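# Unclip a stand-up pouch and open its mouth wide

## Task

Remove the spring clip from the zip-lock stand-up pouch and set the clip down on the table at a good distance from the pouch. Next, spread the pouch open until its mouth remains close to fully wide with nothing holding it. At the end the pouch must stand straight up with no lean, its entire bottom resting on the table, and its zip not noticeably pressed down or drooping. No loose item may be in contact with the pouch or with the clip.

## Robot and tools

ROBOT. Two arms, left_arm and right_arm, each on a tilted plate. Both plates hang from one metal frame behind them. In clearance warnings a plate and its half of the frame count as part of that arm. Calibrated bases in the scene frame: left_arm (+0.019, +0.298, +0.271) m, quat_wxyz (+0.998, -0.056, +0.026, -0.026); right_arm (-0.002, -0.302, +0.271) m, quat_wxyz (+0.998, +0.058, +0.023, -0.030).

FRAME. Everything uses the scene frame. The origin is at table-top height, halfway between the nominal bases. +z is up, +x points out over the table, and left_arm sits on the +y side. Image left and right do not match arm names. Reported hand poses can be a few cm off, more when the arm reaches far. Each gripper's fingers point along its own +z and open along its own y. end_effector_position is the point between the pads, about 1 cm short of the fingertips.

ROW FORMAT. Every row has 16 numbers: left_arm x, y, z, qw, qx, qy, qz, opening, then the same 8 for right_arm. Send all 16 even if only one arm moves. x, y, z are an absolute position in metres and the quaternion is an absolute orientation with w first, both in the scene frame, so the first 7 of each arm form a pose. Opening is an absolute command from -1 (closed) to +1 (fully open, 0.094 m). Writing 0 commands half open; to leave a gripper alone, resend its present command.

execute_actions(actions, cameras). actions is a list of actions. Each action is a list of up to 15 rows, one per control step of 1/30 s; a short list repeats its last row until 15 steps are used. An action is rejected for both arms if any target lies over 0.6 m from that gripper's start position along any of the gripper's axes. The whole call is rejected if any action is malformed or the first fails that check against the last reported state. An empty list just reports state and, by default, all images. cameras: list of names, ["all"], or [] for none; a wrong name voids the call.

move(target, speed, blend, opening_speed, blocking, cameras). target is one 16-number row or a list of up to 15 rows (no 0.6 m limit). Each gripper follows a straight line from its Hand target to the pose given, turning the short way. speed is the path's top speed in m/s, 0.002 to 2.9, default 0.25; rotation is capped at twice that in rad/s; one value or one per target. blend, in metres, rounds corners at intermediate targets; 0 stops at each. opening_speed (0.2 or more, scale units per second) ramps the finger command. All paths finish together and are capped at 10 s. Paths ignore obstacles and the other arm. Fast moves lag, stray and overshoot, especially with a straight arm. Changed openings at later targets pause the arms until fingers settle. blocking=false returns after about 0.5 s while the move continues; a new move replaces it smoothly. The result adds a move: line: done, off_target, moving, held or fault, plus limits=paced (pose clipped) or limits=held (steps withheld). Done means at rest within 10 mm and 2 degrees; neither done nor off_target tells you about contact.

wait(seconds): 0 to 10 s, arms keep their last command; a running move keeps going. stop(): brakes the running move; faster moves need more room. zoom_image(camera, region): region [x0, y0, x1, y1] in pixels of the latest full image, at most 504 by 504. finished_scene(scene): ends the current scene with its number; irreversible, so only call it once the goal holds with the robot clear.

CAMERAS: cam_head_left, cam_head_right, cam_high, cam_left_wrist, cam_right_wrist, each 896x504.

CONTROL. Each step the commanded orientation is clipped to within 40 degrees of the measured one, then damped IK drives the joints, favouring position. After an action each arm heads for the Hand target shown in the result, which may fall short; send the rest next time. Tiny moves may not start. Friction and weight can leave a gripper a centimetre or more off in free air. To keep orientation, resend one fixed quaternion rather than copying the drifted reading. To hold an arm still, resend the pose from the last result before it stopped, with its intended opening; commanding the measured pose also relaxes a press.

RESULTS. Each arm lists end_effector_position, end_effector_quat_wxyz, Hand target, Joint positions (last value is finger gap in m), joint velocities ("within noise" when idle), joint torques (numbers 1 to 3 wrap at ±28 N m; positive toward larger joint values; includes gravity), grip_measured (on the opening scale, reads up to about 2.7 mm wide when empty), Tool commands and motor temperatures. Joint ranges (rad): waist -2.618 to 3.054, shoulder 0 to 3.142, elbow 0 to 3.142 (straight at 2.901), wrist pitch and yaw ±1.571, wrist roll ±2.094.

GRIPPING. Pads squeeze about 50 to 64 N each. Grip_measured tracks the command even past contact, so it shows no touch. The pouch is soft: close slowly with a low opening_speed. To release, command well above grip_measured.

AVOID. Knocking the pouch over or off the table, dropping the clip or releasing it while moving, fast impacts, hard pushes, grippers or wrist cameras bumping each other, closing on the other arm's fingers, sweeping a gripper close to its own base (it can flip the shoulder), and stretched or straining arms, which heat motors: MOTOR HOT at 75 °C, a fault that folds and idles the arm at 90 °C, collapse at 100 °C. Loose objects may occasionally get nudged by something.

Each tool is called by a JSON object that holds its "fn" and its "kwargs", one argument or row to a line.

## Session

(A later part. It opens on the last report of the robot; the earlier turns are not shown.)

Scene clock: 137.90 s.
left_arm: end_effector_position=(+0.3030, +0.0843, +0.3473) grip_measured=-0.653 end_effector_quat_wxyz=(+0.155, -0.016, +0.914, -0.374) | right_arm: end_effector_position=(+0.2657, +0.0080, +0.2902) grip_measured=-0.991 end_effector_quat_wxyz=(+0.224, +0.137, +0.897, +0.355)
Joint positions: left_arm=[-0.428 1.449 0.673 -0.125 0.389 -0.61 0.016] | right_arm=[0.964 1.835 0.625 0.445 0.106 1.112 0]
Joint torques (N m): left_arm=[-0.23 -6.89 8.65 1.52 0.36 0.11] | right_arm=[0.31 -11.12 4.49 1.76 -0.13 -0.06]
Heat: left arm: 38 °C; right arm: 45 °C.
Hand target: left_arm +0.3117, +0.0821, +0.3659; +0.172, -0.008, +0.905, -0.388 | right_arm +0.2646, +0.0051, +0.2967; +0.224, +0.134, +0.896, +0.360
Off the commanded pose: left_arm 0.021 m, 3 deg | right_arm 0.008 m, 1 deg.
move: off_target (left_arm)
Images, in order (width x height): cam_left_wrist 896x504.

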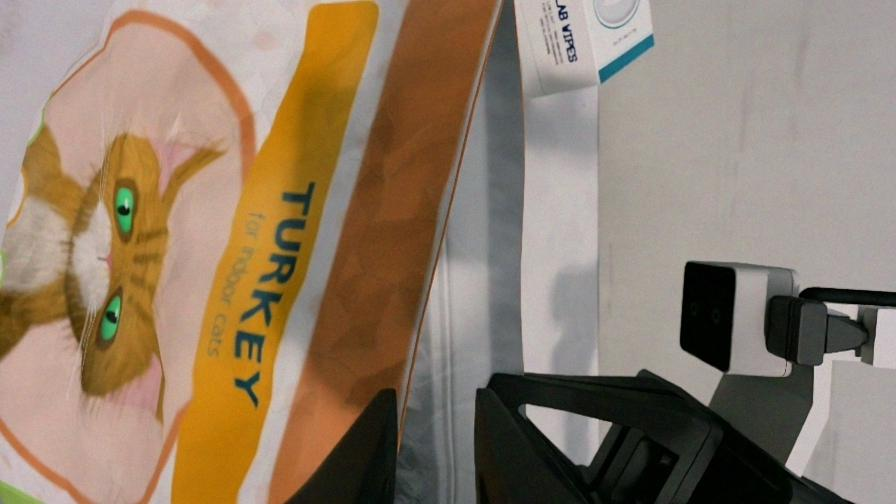

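{"fn": "execute_actions", "kwargs": {
  "actions": [],
  "cameras": ["cam_left_wrist", "cam_right_wrist", "cam_high"]
}}

Scene clock: 139.17 s.
left_arm: end_effector_position=(+0.3029, +0.0843, +0.3472) grip_measured=-0.653 end_effector_quat_wxyz=(+0.155, -0.015, +0.914, -0.374) | right_arm: end_effector_position=(+0.2657, +0.0080, +0.2902) grip_measured=-0.991 end_effector_quat_wxyz=(+0.224, +0.137, +0.897, +0.355)
Joint positions: left_arm=[-0.428 1.449 0.673 -0.126 0.389 -0.61 0.016] | right_arm=[0.964 1.835 0.625 0.445 0.106 1.112 0]
Joint velocities: within noise
Joint torques (N m): left_arm=[-0.23 -6.91 8.64 1.55 0.4 0.09] | right_arm=[0.31 -11.1 4.48 1.76 -0.12 -0.06]
Motor temperatures (°C): left_arm=[25 34 38 31 25 25 27] | right_arm=[25 45 33 30 23 23 23]
Heat: left arm: 38 °C; right arm: 45 °C.
Hand target: left_arm +0.3117, +0.0821, +0.3659; +0.172, -0.008, +0.906, -0.388 | right_arm +0.2646, +0.0051, +0.2967; +0.224, +0.134, +0.896, +0.360
Tool commands: left_gripper/opening=-0.65 right_gripper/opening=-1.0
Off the commanded pose: left_arm 0.021 m, 3 deg | right_arm 0.008 m, 1 deg.
Images, in order (width x height): cam_high 896x504, cam_left_wrist 896x504, cam_right_wrist 896x504.

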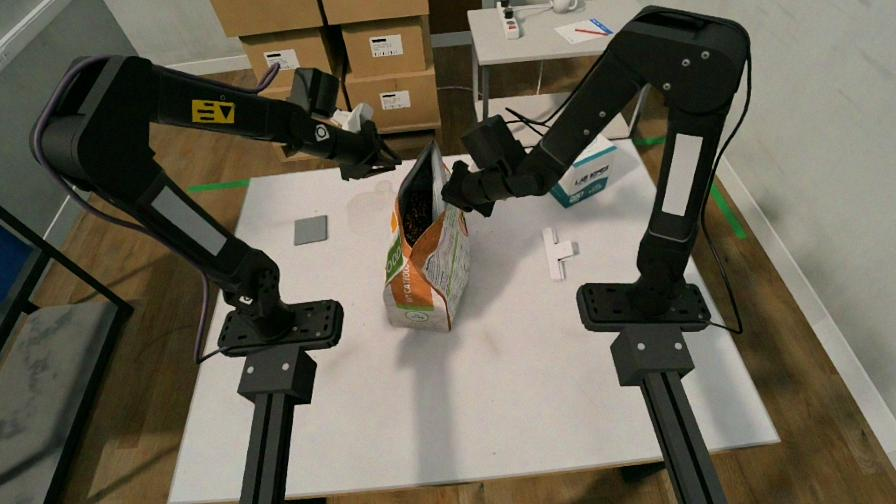

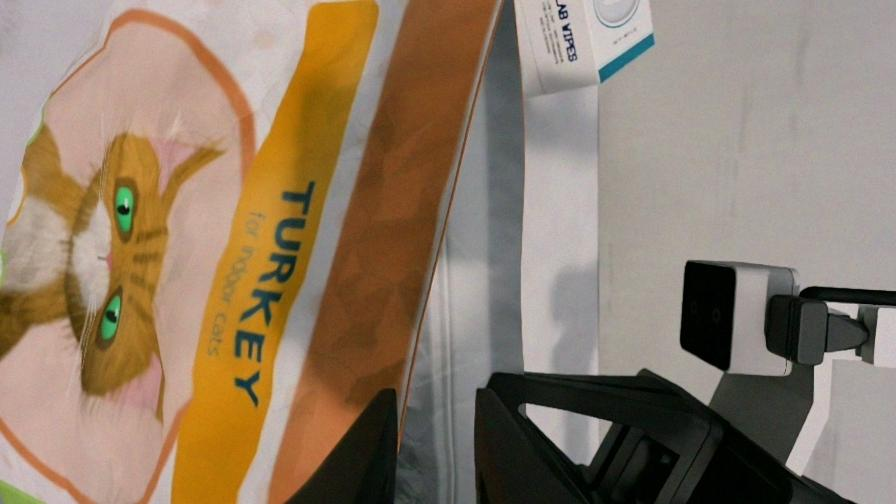

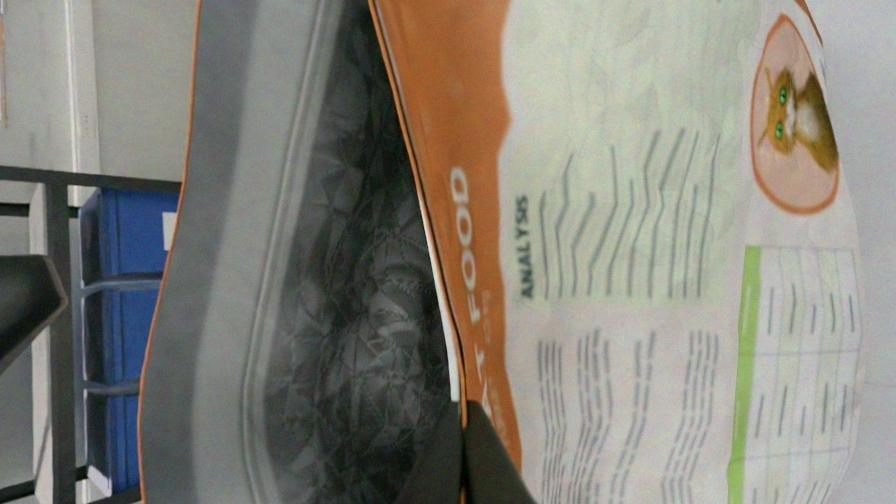

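{"fn": "move", "kwargs": {
  "target": [0.321,0.062,0.338,0.1721,-0.0080,0.9056,-0.3877,-0.65,0.2645,0.0050,0.297,0.2244,0.1340,0.8956,0.3600,-1.0],
  "speed": 0.05,
  "cameras": ["cam_left_wrist"]
}}

{"fn": "zoom_image", "kwargs": {
  "camera": "cam_left_wrist",
  "region": [300, 200, 560, 504]
}}

Scene clock: 141.20 s.
left_arm: end_effector_position=(+0.3135, +0.0686, +0.3305) grip_measured=-0.653 end_effector_quat_wxyz=(+0.159, -0.014, +0.910, -0.382) | right_arm: end_effector_position=(+0.2657, +0.0080, +0.2902) grip_measured=-0.991 end_effector_quat_wxyz=(+0.224, +0.137, +0.897, +0.355)
Joint positions: left_arm=[-0.449 1.559 0.673 0.009 0.385 -0.63 0.016] | right_arm=[0.964 1.835 0.625 0.445 0.106 1.112 0]
Joint torques (N m): left_arm=[-1.61 -5.04 7.36 1.86 0.19 0] | right_arm=[0.32 -11.11 4.51 1.77 -0.13 -0.05]
Heat: left arm: 38 °C; right arm: 45 °C.
Hand target: left_arm +0.3206, +0.0623, +0.3383; +0.172, -0.008, +0.906, -0.388 | right_arm +0.2646, +0.0051, +0.2967; +0.224, +0.134, +0.896, +0.360
Off the commanded pose: left_arm 0.012 m, 2 deg | right_arm 0.008 m, 1 deg.
move: off_target (left_arm)
Images, in order (width x height): cam_left_wrist 896x504.

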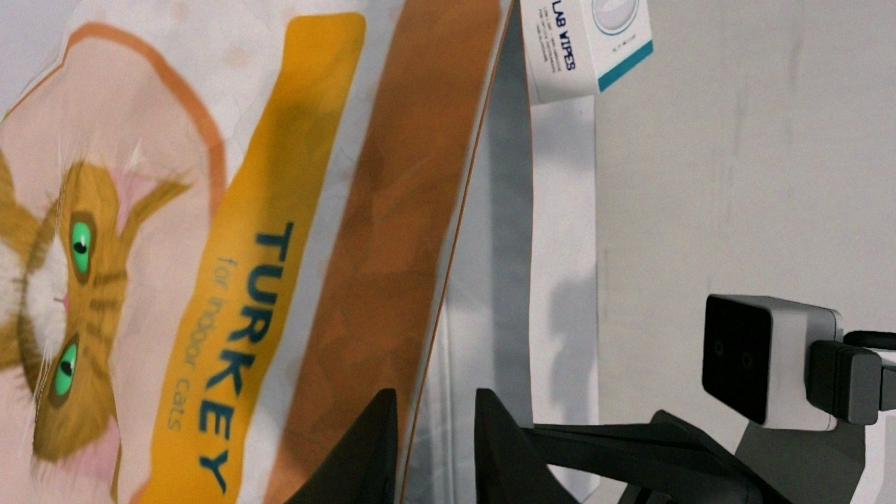

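Scaled by 1.658 from the camera's 896x504 image, which has a finer 1280x720 frame.

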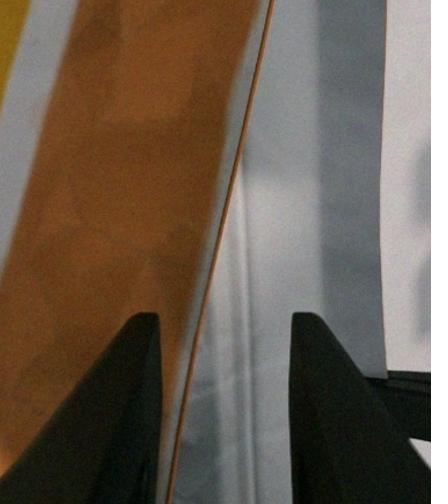

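{"fn": "move", "kwargs": {
  "target": [0.332,0.041,0.320,0.1721,-0.0080,0.9056,-0.3877,-0.65,0.2645,0.0050,0.297,0.2244,0.1340,0.8956,0.3600,-1.0],
  "speed": 0.04,
  "cameras": ["cam_left_wrist", "cam_right_wrist"]
}}

{"fn": "zoom_image", "kwargs": {
  "camera": "cam_left_wrist",
  "region": [300, 200, 560, 504]
}}

Scene clock: 143.07 s.
left_arm: end_effector_position=(+0.3222, +0.0500, +0.3106) grip_measured=-0.653 end_effector_quat_wxyz=(+0.157, -0.014, +0.912, -0.379) | right_arm: end_effector_position=(+0.2657, +0.0080, +0.2902) grip_measured=-0.991 end_effector_quat_wxyz=(+0.224, +0.137, +0.897, +0.355)
Joint positions: left_arm=[-0.485 1.684 0.701 0.111 0.36 -0.659 0.016] | right_arm=[0.964 1.835 0.625 0.445 0.106 1.112 0]
Joint torques (N m): left_arm=[-1.77 -5.7 7.88 1.89 0.16 0.02] | right_arm=[0.29 -11.1 4.49 1.77 -0.12 -0.06]
Heat: left arm: 38 °C; right arm: 44 °C.
Hand target: left_arm +0.3314, +0.0414, +0.3204; +0.172, -0.008, +0.906, -0.388 | right_arm +0.2646, +0.0051, +0.2967; +0.224, +0.134, +0.896, +0.360
Off the commanded pose: left_arm 0.016 m, 2 deg | right_arm 0.008 m, 1 deg.
move: off_target (left_arm)
Images, in order (width x height): cam_left_wrist 896x504, cam_right_wrist 896x504.

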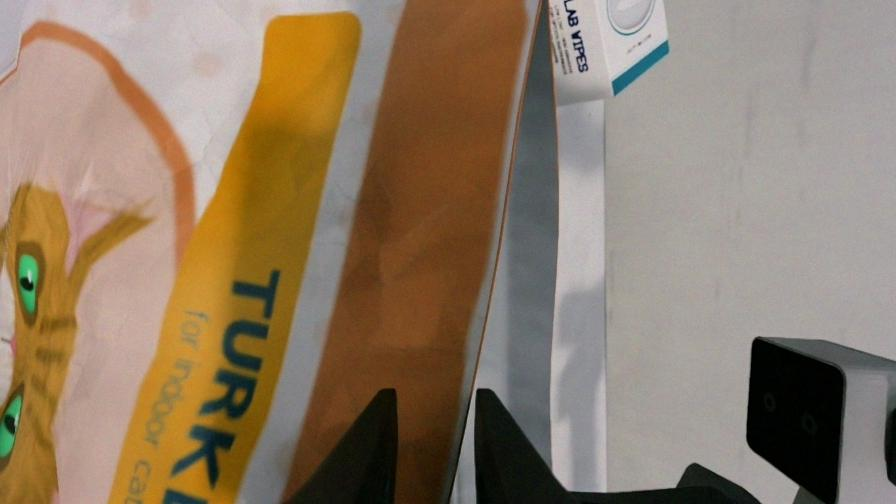

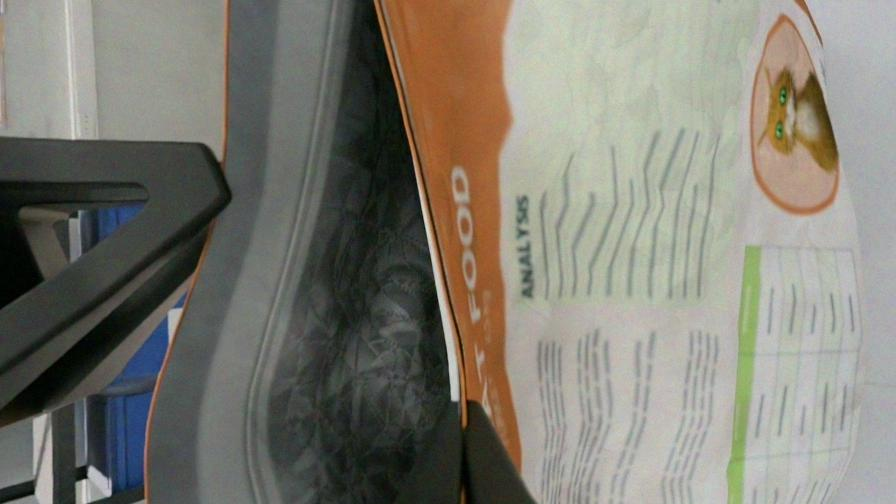

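Scaled by 1.658 from the camera's 896x504 image, which has a finer 1280x720 frame.

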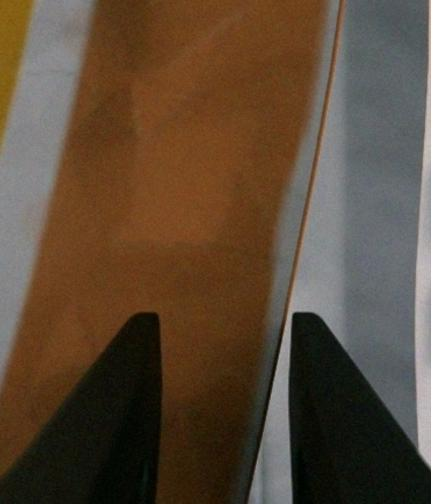

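{"fn": "move", "kwargs": {
  "target": [0.333,0.031,0.319,0.1721,-0.0080,0.9056,-0.3877,-0.65,0.2645,0.0050,0.297,0.2244,0.1340,0.8956,0.3600,-1.0],
  "speed": 0.04,
  "cameras": ["cam_left_wrist", "cam_right_wrist"]
}}

{"fn": "zoom_image", "kwargs": {
  "camera": "cam_left_wrist",
  "region": [300, 200, 560, 504]
}}

{"fn": "zoom_image", "kwargs": {
  "camera": "cam_right_wrist",
  "region": [100, 100, 360, 400]
}}

Scene clock: 145.33 s.
left_arm: end_effector_position=(+0.3234, +0.0402, +0.3097) grip_measured=-0.653 end_effector_quat_wxyz=(+0.157, -0.014, +0.912, -0.379) | right_arm: end_effector_position=(+0.2657, +0.0080, +0.2902) grip_measured=-0.991 end_effector_quat_wxyz=(+0.224, +0.137, +0.897, +0.355)
Joint positions: left_arm=[-0.511 1.711 0.72 0.125 0.343 -0.68 0.016] | right_arm=[0.964 1.835 0.625 0.445 0.106 1.112 0]
Joint torques (N m): left_arm=[-1.77 -5.91 7.87 1.89 0.19 0.02] | right_arm=[0.29 -11.12 4.51 1.77 -0.13 -0.05]
Heat: left arm: 38 °C; right arm: 44 °C.
Hand target: left_arm +0.3325, +0.0314, +0.3194; +0.172, -0.008, +0.905, -0.388 | right_arm +0.2646, +0.0051, +0.2967; +0.224, +0.134, +0.896, +0.360
Off the commanded pose: left_arm 0.016 m, 2 deg | right_arm 0.008 m, 1 deg.
move: off_target (left_arm)
Images, in order (width x height): cam_left_wrist 896x504, cam_right_wrist 896x504.

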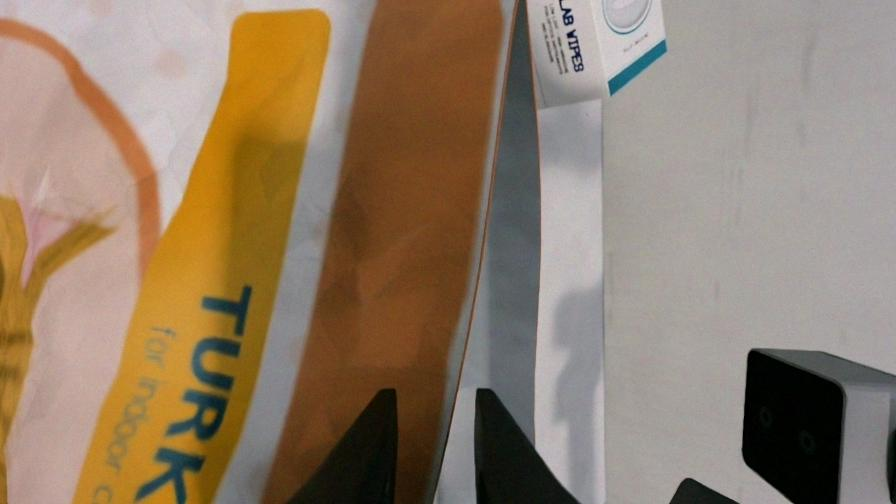

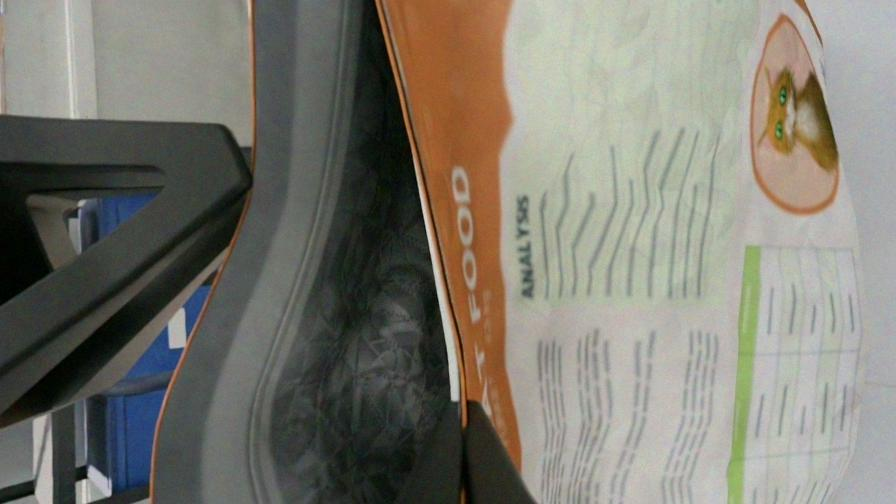

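Scaled by 1.658 from the camera's 896x504 image, which has a finer 1280x720 frame.

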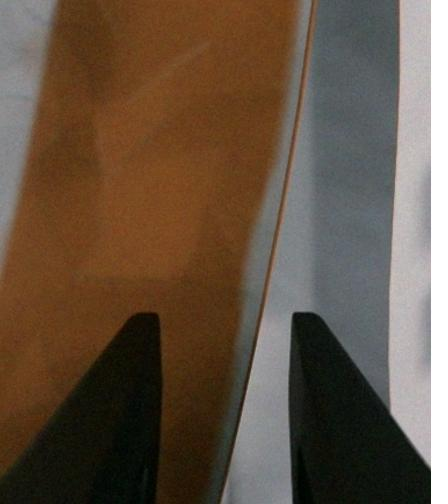

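Scaled by 1.680 from the camera's 896x504 image, which has a finer 1280x720 frame.

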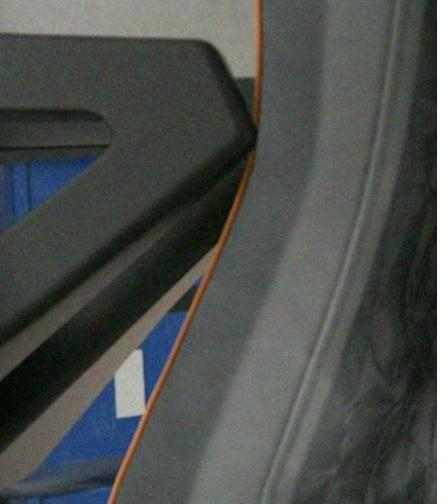

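{"fn": "move", "kwargs": {
  "target": [0.336,0.025,0.310,0.1721,-0.0080,0.9056,-0.3877,-0.65,0.2645,0.0050,0.297,0.2244,0.1340,0.8956,0.3600,-1.0],
  "speed": 0.04,
  "cameras": ["cam_left_wrist", "cam_right_wrist"]
}}

{"fn": "zoom_image", "kwargs": {
  "camera": "cam_left_wrist",
  "region": [300, 200, 560, 504]
}}

{"fn": "zoom_image", "kwargs": {
  "camera": "cam_right_wrist",
  "region": [100, 100, 360, 400]
}}

Scene clock: 147.33 s.
left_arm: end_effector_position=(+0.3244, +0.0340, +0.3005) grip_measured=-0.653 end_effector_quat_wxyz=(+0.154, -0.013, +0.912, -0.379) | right_arm: end_effector_position=(+0.2657, +0.0080, +0.2902) grip_measured=-0.991 end_effector_quat_wxyz=(+0.224, +0.137, +0.897, +0.355)
Joint positions: left_arm=[-0.521 1.757 0.727 0.161 0.34 -0.685 0.016] | right_arm=[0.964 1.835 0.625 0.445 0.106 1.112 0]
Joint torques (N m): left_arm=[-1.62 -6.12 7.82 1.99 0.14 0.03] | right_arm=[0.28 -11.12 4.48 1.76 -0.13 -0.05]
Heat: left arm: 38 °C; right arm: 44 °C.
Hand target: left_arm +0.3354, +0.0255, +0.3105; +0.172, -0.008, +0.906, -0.388 | right_arm +0.2646, +0.0051, +0.2967; +0.224, +0.134, +0.896, +0.360
Off the commanded pose: left_arm 0.018 m, 2 deg | right_arm 0.008 m, 1 deg.
move: off_target (left_arm)
Images, in order (width x height): cam_left_wrist 896x504, cam_right_wrist 896x504.

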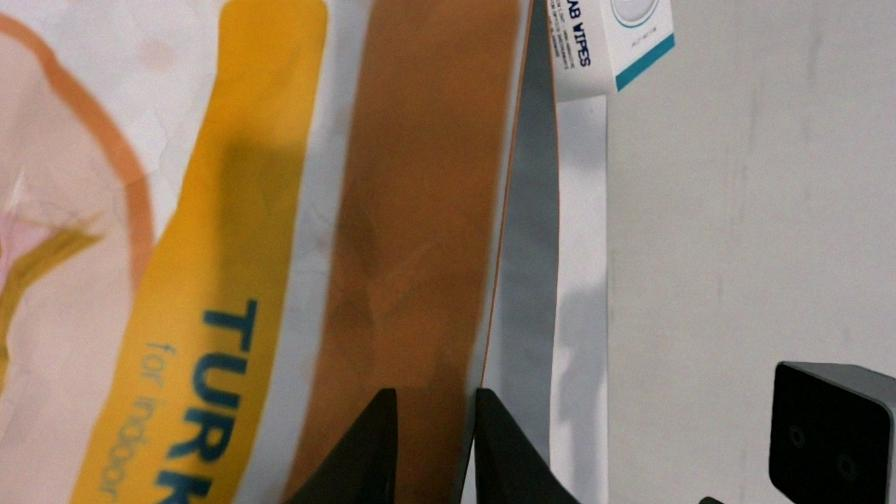

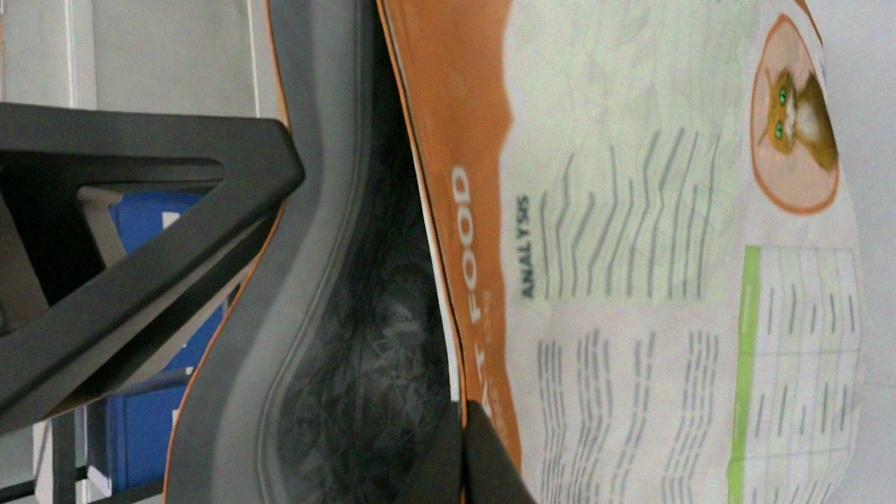

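Scaled by 1.658 from the camera's 896x504 image, which has a finer 1280x720 frame.

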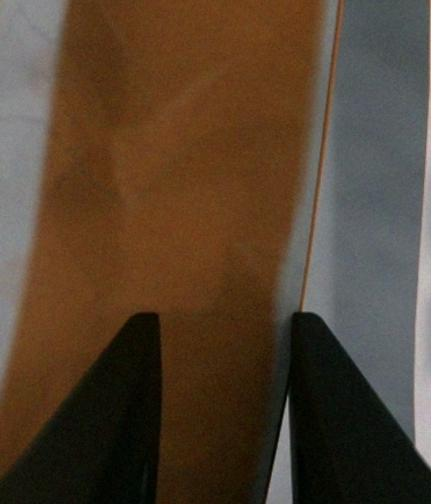

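Scaled by 1.680 from the camera's 896x504 image, which has a finer 1280x720 frame.

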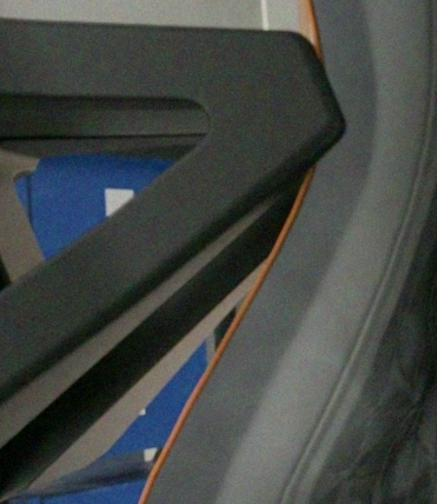

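{"fn": "move", "kwargs": {
  "target": [0.3375,0.017,0.309,0.1721,-0.0080,0.9056,-0.3877,-0.65,0.2645,0.0050,0.297,0.2244,0.1340,0.8956,0.3600,-1.0],
  "speed": 0.04,
  "cameras": ["cam_left_wrist", "cam_right_wrist"]
}}

{"fn": "zoom_image", "kwargs": {
  "camera": "cam_left_wrist",
  "region": [300, 200, 560, 504]
}}

{"fn": "zoom_image", "kwargs": {
  "camera": "cam_right_wrist",
  "region": [100, 100, 360, 400]
}}

Scene clock: 148.53 s.
left_arm: end_effector_position=(+0.3285, +0.0265, +0.3004) grip_measured=-0.653 end_effector_quat_wxyz=(+0.158, -0.014, +0.912, -0.379) | right_arm: end_effector_position=(+0.2656, +0.0081, +0.2902) grip_measured=-0.991 end_effector_quat_wxyz=(+0.223, +0.137, +0.897, +0.355)
Joint positions: left_arm=[-0.537 1.782 0.748 0.176 0.325 -0.7 0.016] | right_arm=[0.964 1.835 0.625 0.445 0.106 1.112 0]
Joint torques (N m): left_arm=[-1.87 -6.35 7.68 1.88 0.16 -0.03] | right_arm=[0.31 -11.12 4.49 1.76 -0.12 -0.05]
Heat: left arm: 38 °C; right arm: 44 °C.
Hand target: left_arm +0.3369, +0.0174, +0.3092; +0.172, -0.008, +0.906, -0.388 | right_arm +0.2646, +0.0052, +0.2967; +0.224, +0.134, +0.896, +0.360
Off the commanded pose: left_arm 0.016 m, 2 deg | right_arm 0.008 m, 1 deg.
move: off_target (left_arm)
Images, in order (width x height): cam_left_wrist 896x504, cam_right_wrist 896x504.

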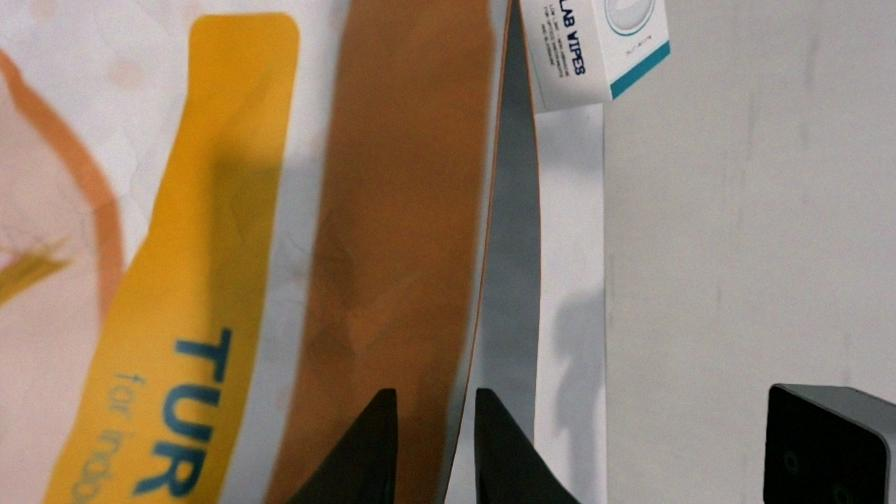

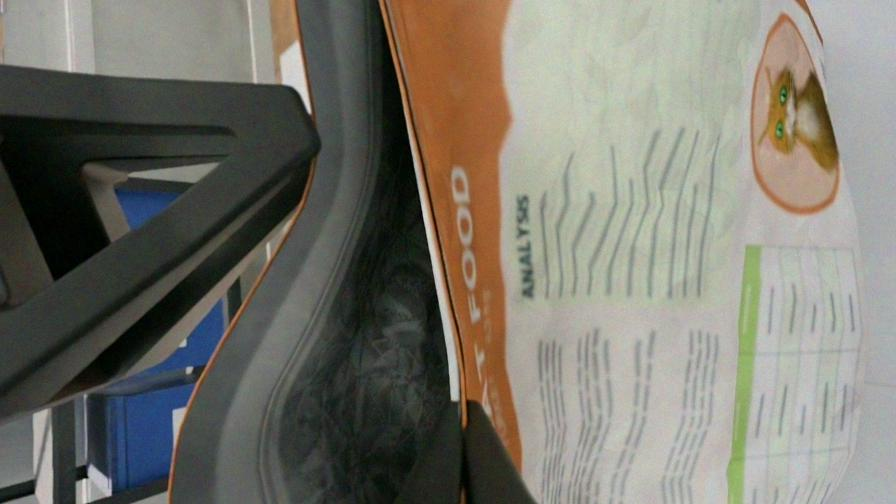

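Scaled by 1.658 from the camera's 896x504 image, which has a finer 1280x720 frame.

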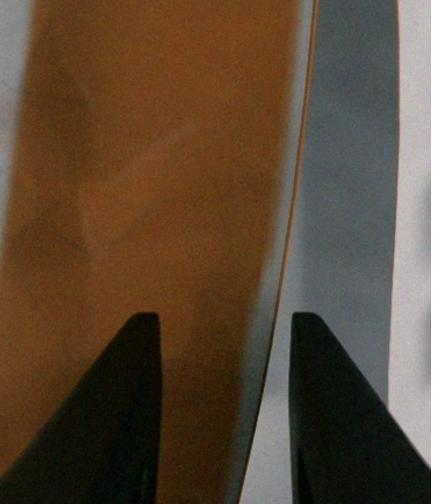

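Scaled by 1.680 from the camera's 896x504 image, which has a finer 1280x720 frame.

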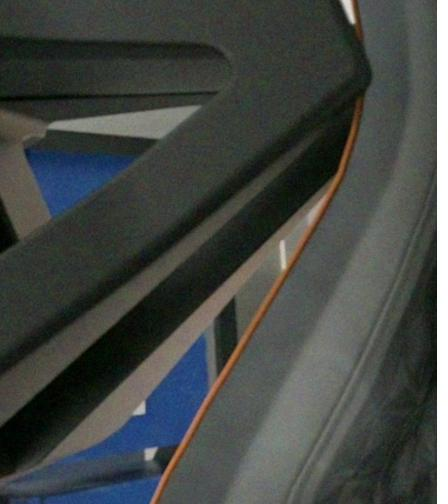

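{"fn": "move", "kwargs": {
  "target": [0.339,0.0145,0.299,0.1721,-0.0080,0.9056,-0.3877,-0.65,0.2645,0.0050,0.297,0.2244,0.1340,0.8956,0.3600,-1.0],
  "speed": 0.04,
  "cameras": ["cam_left_wrist", "cam_right_wrist"]
}}

{"fn": "zoom_image", "kwargs": {
  "camera": "cam_right_wrist",
  "region": [100, 100, 360, 400]
}}

Scene clock: 150.13 s.
left_arm: end_effector_position=(+0.3304, +0.0227, +0.2924) grip_measured=-0.653 end_effector_quat_wxyz=(+0.160, -0.013, +0.911, -0.380) | right_arm: end_effector_position=(+0.2655, +0.0082, +0.2902) grip_measured=-0.991 end_effector_quat_wxyz=(+0.223, +0.137, +0.897, +0.356)
Joint positions: left_arm=[-0.54 1.821 0.749 0.219 0.325 -0.701 0.016] | right_arm=[0.964 1.835 0.625 0.445 0.105 1.112 0]
Joint torques (N m): left_arm=[-1.62 -6.43 7.3 1.94 0.16 0] | right_arm=[0.28 -11.11 4.49 1.77 -0.11 -0.05]
Heat: left arm: 38 °C; right arm: 44 °C.
Hand target: left_arm +0.3387, +0.0149, +0.2994; +0.172, -0.008, +0.906, -0.388 | right_arm +0.2646, +0.0051, +0.2967; +0.225, +0.134, +0.896, +0.360
Off the commanded pose: left_arm 0.014 m, 2 deg | right_arm 0.008 m, 1 deg.
move: off_target (left_arm)
Images, in order (width x height): cam_left_wrist 896x504, cam_right_wrist 896x504.

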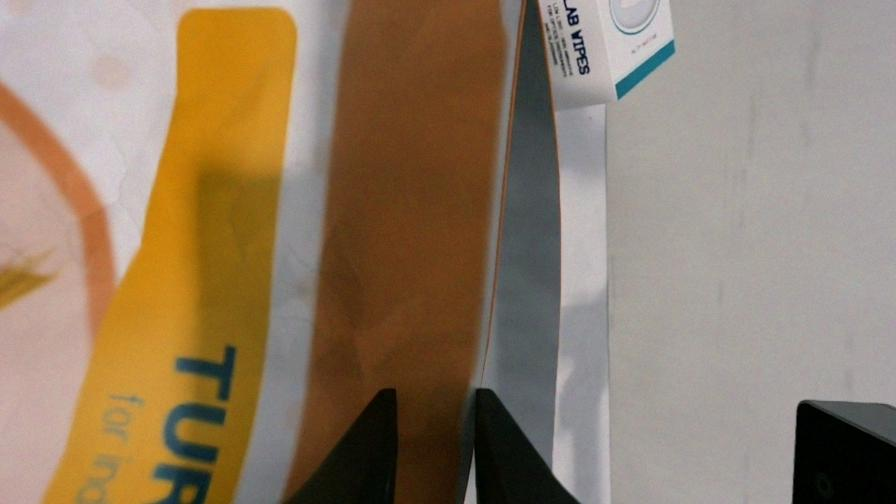

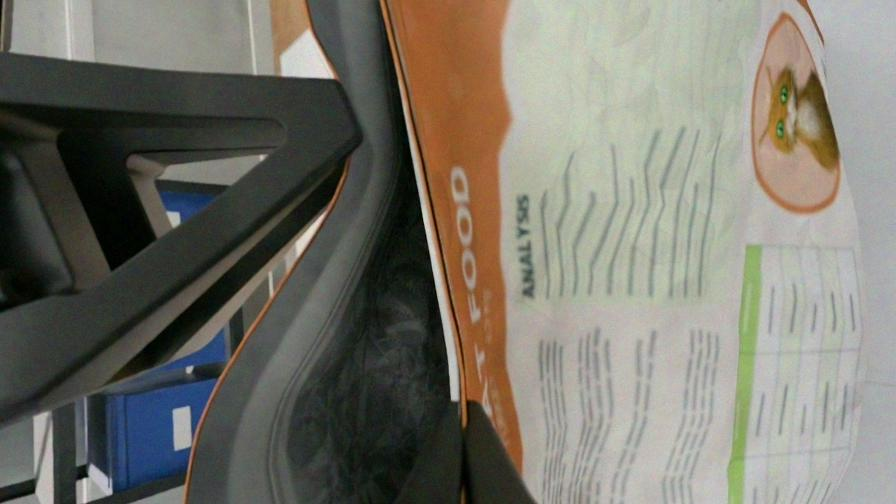

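Scaled by 1.680 from the camera's 896x504 image, which has a finer 1280x720 frame.

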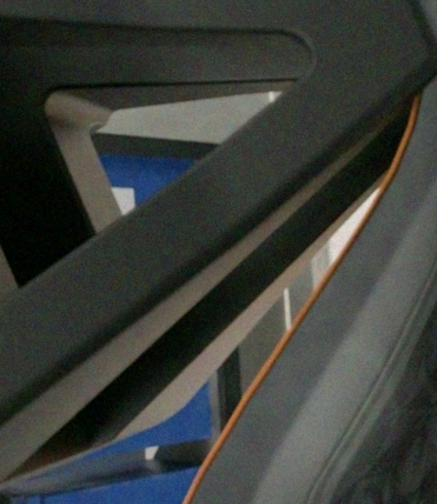

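{"fn": "move", "kwargs": {
  "target": [0.339,0.0145,0.299,0.1721,-0.0080,0.9056,-0.3877,-1.0,0.2645,0.0050,0.297,0.2244,0.1340,0.8956,0.3600,-1.0],
  "speed": 0.04,
  "opening_speed": 0.4,
  "cameras": ["cam_left_wrist", "cam_right_wrist"]
}}

{"fn": "zoom_image", "kwargs": {
  "camera": "cam_left_wrist",
  "region": [300, 200, 560, 504]
}}

{"fn": "zoom_image", "kwargs": {
  "camera": "cam_right_wrist",
  "region": [200, 50, 460, 350]
}}

Scene clock: 151.53 s.
left_arm: end_effector_position=(+0.3311, +0.0222, +0.2932) grip_measured=-0.992 end_effector_quat_wxyz=(+0.162, -0.012, +0.910, -0.382) | right_arm: end_effector_position=(+0.2654, +0.0083, +0.2902) grip_measured=-0.991 end_effector_quat_wxyz=(+0.223, +0.137, +0.897, +0.356)
Joint positions: left_arm=[-0.54 1.821 0.749 0.224 0.325 -0.701 0] | right_arm=[0.964 1.835 0.625 0.445 0.104 1.112 0]
Joint torques (N m): left_arm=[-1.59 -6.39 7.34 1.89 0.16 0] | right_arm=[0.29 -11.1 4.48 1.77 -0.11 -0.05]
Heat: left arm: 39 °C; right arm: 44 °C.
Hand target: left_arm +0.3387, +0.0148, +0.2993; +0.172, -0.008, +0.905, -0.388 | right_arm +0.2646, +0.0051, +0.2967; +0.224, +0.134, +0.896, +0.360
Off the commanded pose: left_arm 0.012 m, 2 deg | right_arm 0.008 m, 1 deg.
move: off_target (left_arm)
Images, in order (width x height): cam_left_wrist 896x504, cam_right_wrist 896x504.

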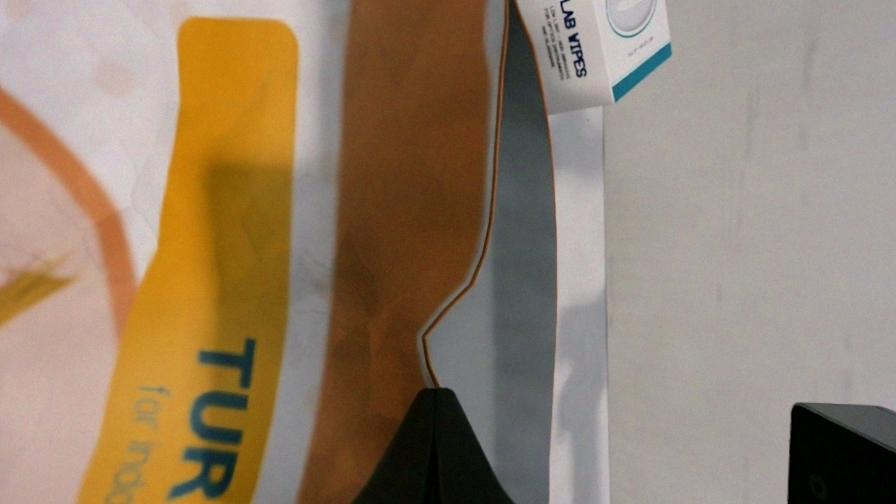

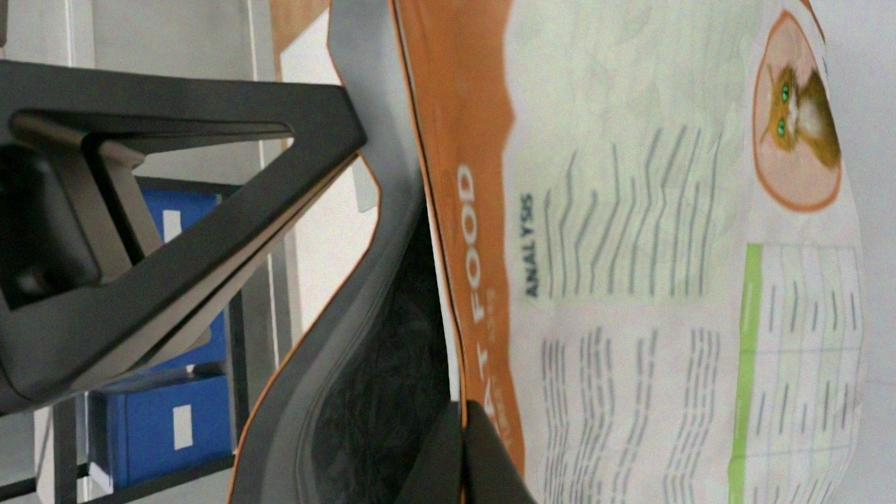

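Scaled by 1.658 from the camera's 896x504 image, which has a finer 1280x720 frame.

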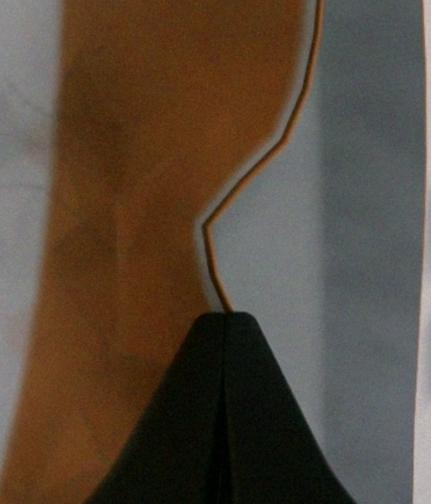

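Scaled by 1.680 from the camera's 896x504 image, which has a finer 1280x720 frame.

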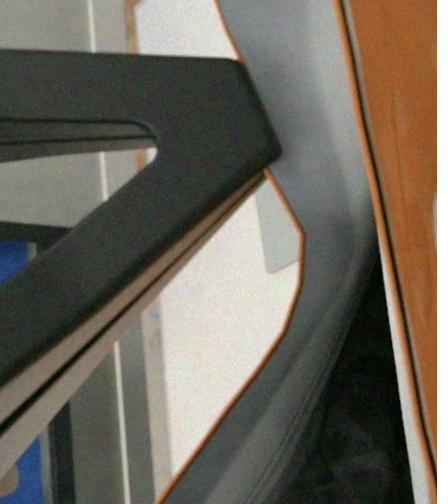

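{"fn": "move", "kwargs": {
  "target": [0.346,0.065,0.306,0.1721,-0.0080,0.9056,-0.3877,-1.0,0.2645,0.0050,0.297,0.2244,0.1340,0.8956,0.3600,-1.0],
  "speed": 0.03,
  "cameras": ["cam_left_wrist", "cam_right_wrist"]
}}

Scene clock: 154.13 s.
left_arm: end_effector_position=(+0.3473, +0.0610, +0.3009) grip_measured=-0.992 end_effector_quat_wxyz=(+0.166, -0.011, +0.908, -0.385) | right_arm: end_effector_position=(+0.2656, +0.0085, +0.2905) grip_measured=-0.991 end_effector_quat_wxyz=(+0.223, +0.137, +0.897, +0.356)
Joint positions: left_arm=[-0.403 1.763 0.744 0.142 0.417 -0.589 0] | right_arm=[0.964 1.835 0.625 0.447 0.104 1.112 0]
Joint torques (N m): left_arm=[-0.35 -9.55 3.81 1.67 0.32 0.08] | right_arm=[0.31 -11.11 4.48 1.74 -0.11 -0.05]
Heat: left arm: 38 °C; right arm: 44 °C.
Hand target: left_arm +0.3460, +0.0648, +0.3058; +0.172, -0.008, +0.906, -0.388 | right_arm +0.2646, +0.0051, +0.2967; +0.224, +0.134, +0.896, +0.360
Off the commanded pose: left_arm 0.007 m, 1 deg | right_arm 0.007 m, 1 deg.
move: done
Images, in order (width x height): cam_left_wrist 896x504, cam_right_wrist 896x504.

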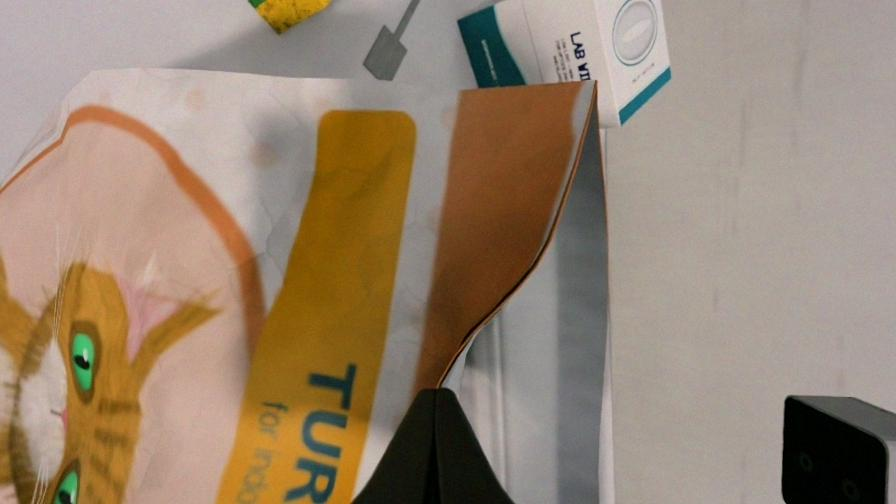

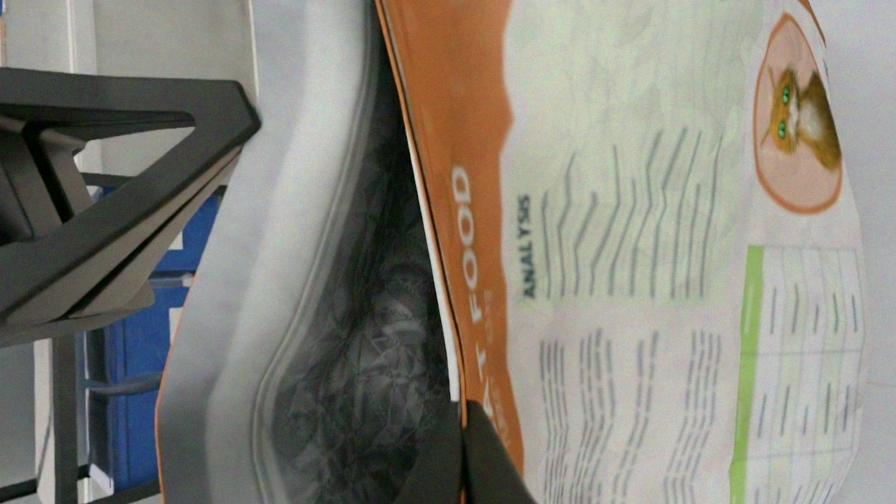

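{"fn": "move", "kwargs": {
  "target": [0.353,0.097,0.308,0.1721,-0.0080,0.9056,-0.3877,-1.0,0.258,-0.028,0.297,0.2244,0.1340,0.8956,0.3600,-1.0],
  "speed": 0.03,
  "cameras": ["cam_left_wrist", "cam_right_wrist", "cam_high"]
}}

Scene clock: 156.03 s.
left_arm: end_effector_position=(+0.3585, +0.0953, +0.3035) grip_measured=-0.992 end_effector_quat_wxyz=(+0.173, -0.013, +0.908, -0.382) | right_arm: end_effector_position=(+0.2578, -0.0222, +0.2925) grip_measured=-0.991 end_effector_quat_wxyz=(+0.219, +0.134, +0.896, +0.361)
Joint positions: left_arm=[-0.289 1.727 0.744 0.075 0.475 -0.493 0] | right_arm=[0.905 1.729 0.51 0.464 0.049 1.072 0]
Joint torques (N m): left_arm=[-0.53 -9.32 3.73 1.58 0.46 0.12] | right_arm=[0.05 -9.96 4.41 1.72 -0.02 -0.06]
Heat: left arm: 38 °C; right arm: 44 °C.
Hand target: left_arm +0.3532, +0.0968, +0.3078; +0.172, -0.008, +0.906, -0.388 | right_arm +0.2580, -0.0278, +0.2966; +0.224, +0.134, +0.896, +0.360
Off the commanded pose: left_arm 0.007 m, 1 deg | right_arm 0.007 m, 1 deg.
move: done
Images, in order (width x height): cam_high 896x504, cam_left_wrist 896x504, cam_right_wrist 896x504.

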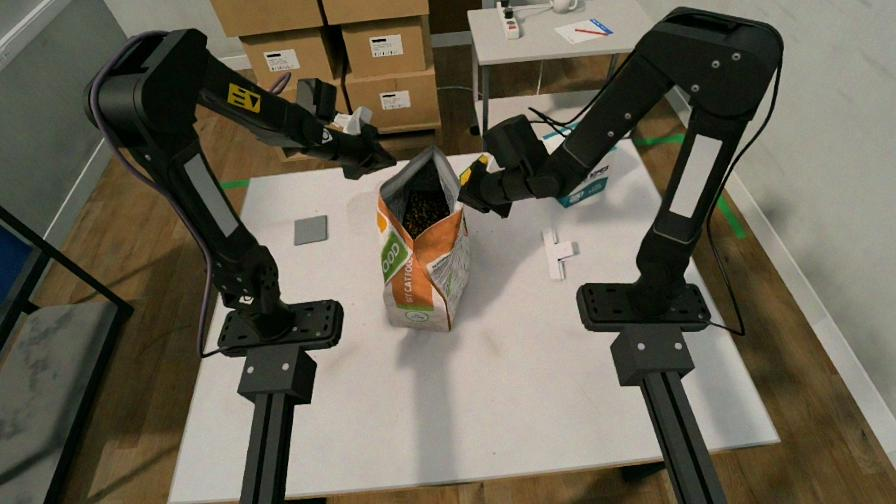

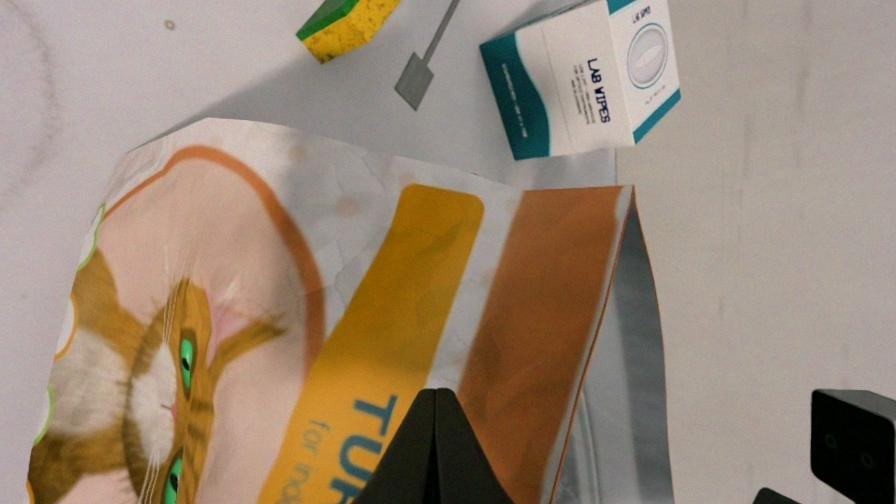

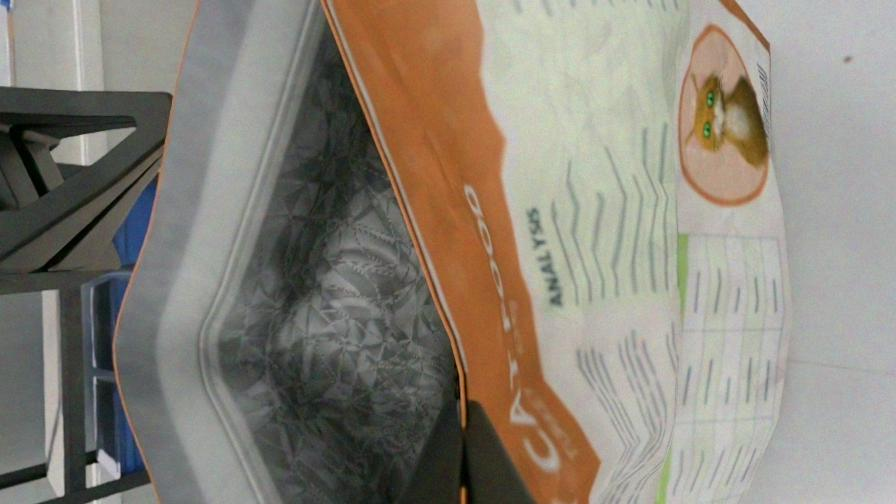

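{"fn": "move", "kwargs": {
  "target": [
    [0.332,0.145,0.36,0.1721,-0.0080,0.9056,-0.3877,-0.5,0.258,-0.028,0.297,0.2244,0.1340,0.8956,0.3600,-1.0],
    [0.285,0.14,0.358,0.1721,-0.0080,0.9056,-0.3877,-0.5,0.258,-0.028,0.297,0.2244,0.1340,0.8956,0.3600,-1.0]
  ],
  "speed": 0.1,
  "blend": 0.02,
  "opening_speed": 1.0,
  "cameras": ["cam_left_wrist", "cam_right_wrist"]
}}

Scene clock: 159.23 s.
left_arm: end_effector_position=(+0.2917, +0.1405, +0.3596) grip_measured=-0.503 end_effector_quat_wxyz=(+0.176, -0.010, +0.905, -0.388) | right_arm: end_effector_position=(+0.2577, -0.0221, +0.2925) grip_measured=-0.991 end_effector_quat_wxyz=(+0.219, +0.133, +0.896, +0.362)
Joint positions: left_arm=[-0.218 1.261 0.591 -0.258 0.529 -0.428 0.023] | right_arm=[0.905 1.729 0.51 0.464 0.048 1.071 0]
Joint torques (N m): left_arm=[-1.13 -5.16 4.57 1.48 0.32 0.02] | right_arm=[0.06 -10.02 4.38 1.71 -0.01 -0.06]
Heat: left arm: 38 °C; right arm: 44 °C.
Hand target: left_arm +0.2852, +0.1399, +0.3579; +0.172, -0.008, +0.906, -0.388 | right_arm +0.2580, -0.0278, +0.2966; +0.224, +0.134, +0.896, +0.360
Off the commanded pose: left_arm 0.007 m, 1 deg | right_arm 0.007 m, 1 deg.
move: done
Images, in order (width x height): cam_left_wrist 896x504, cam_right_wrist 896x504.

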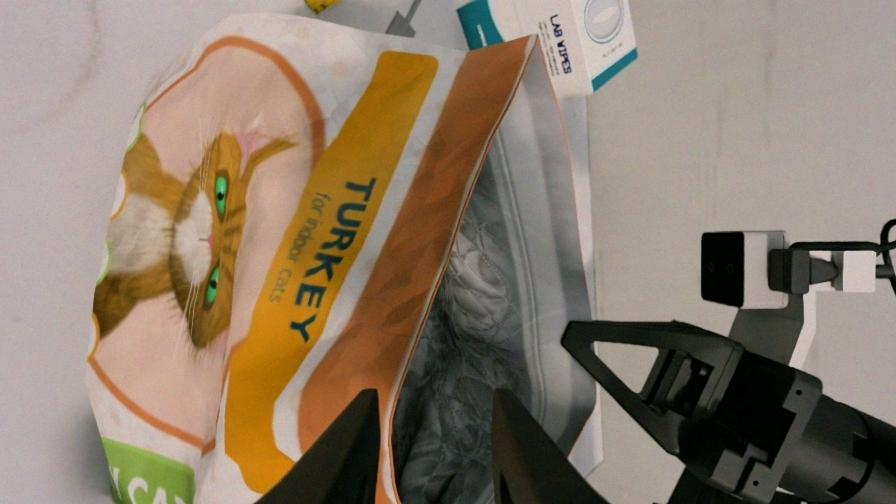

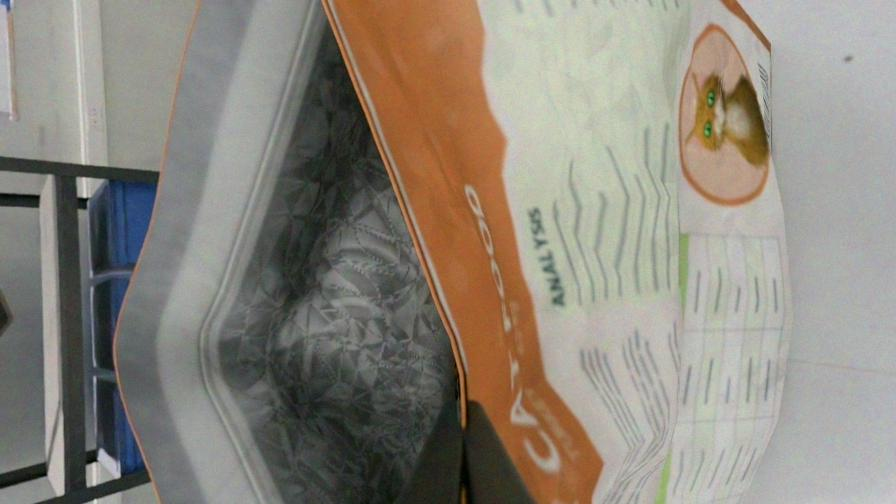

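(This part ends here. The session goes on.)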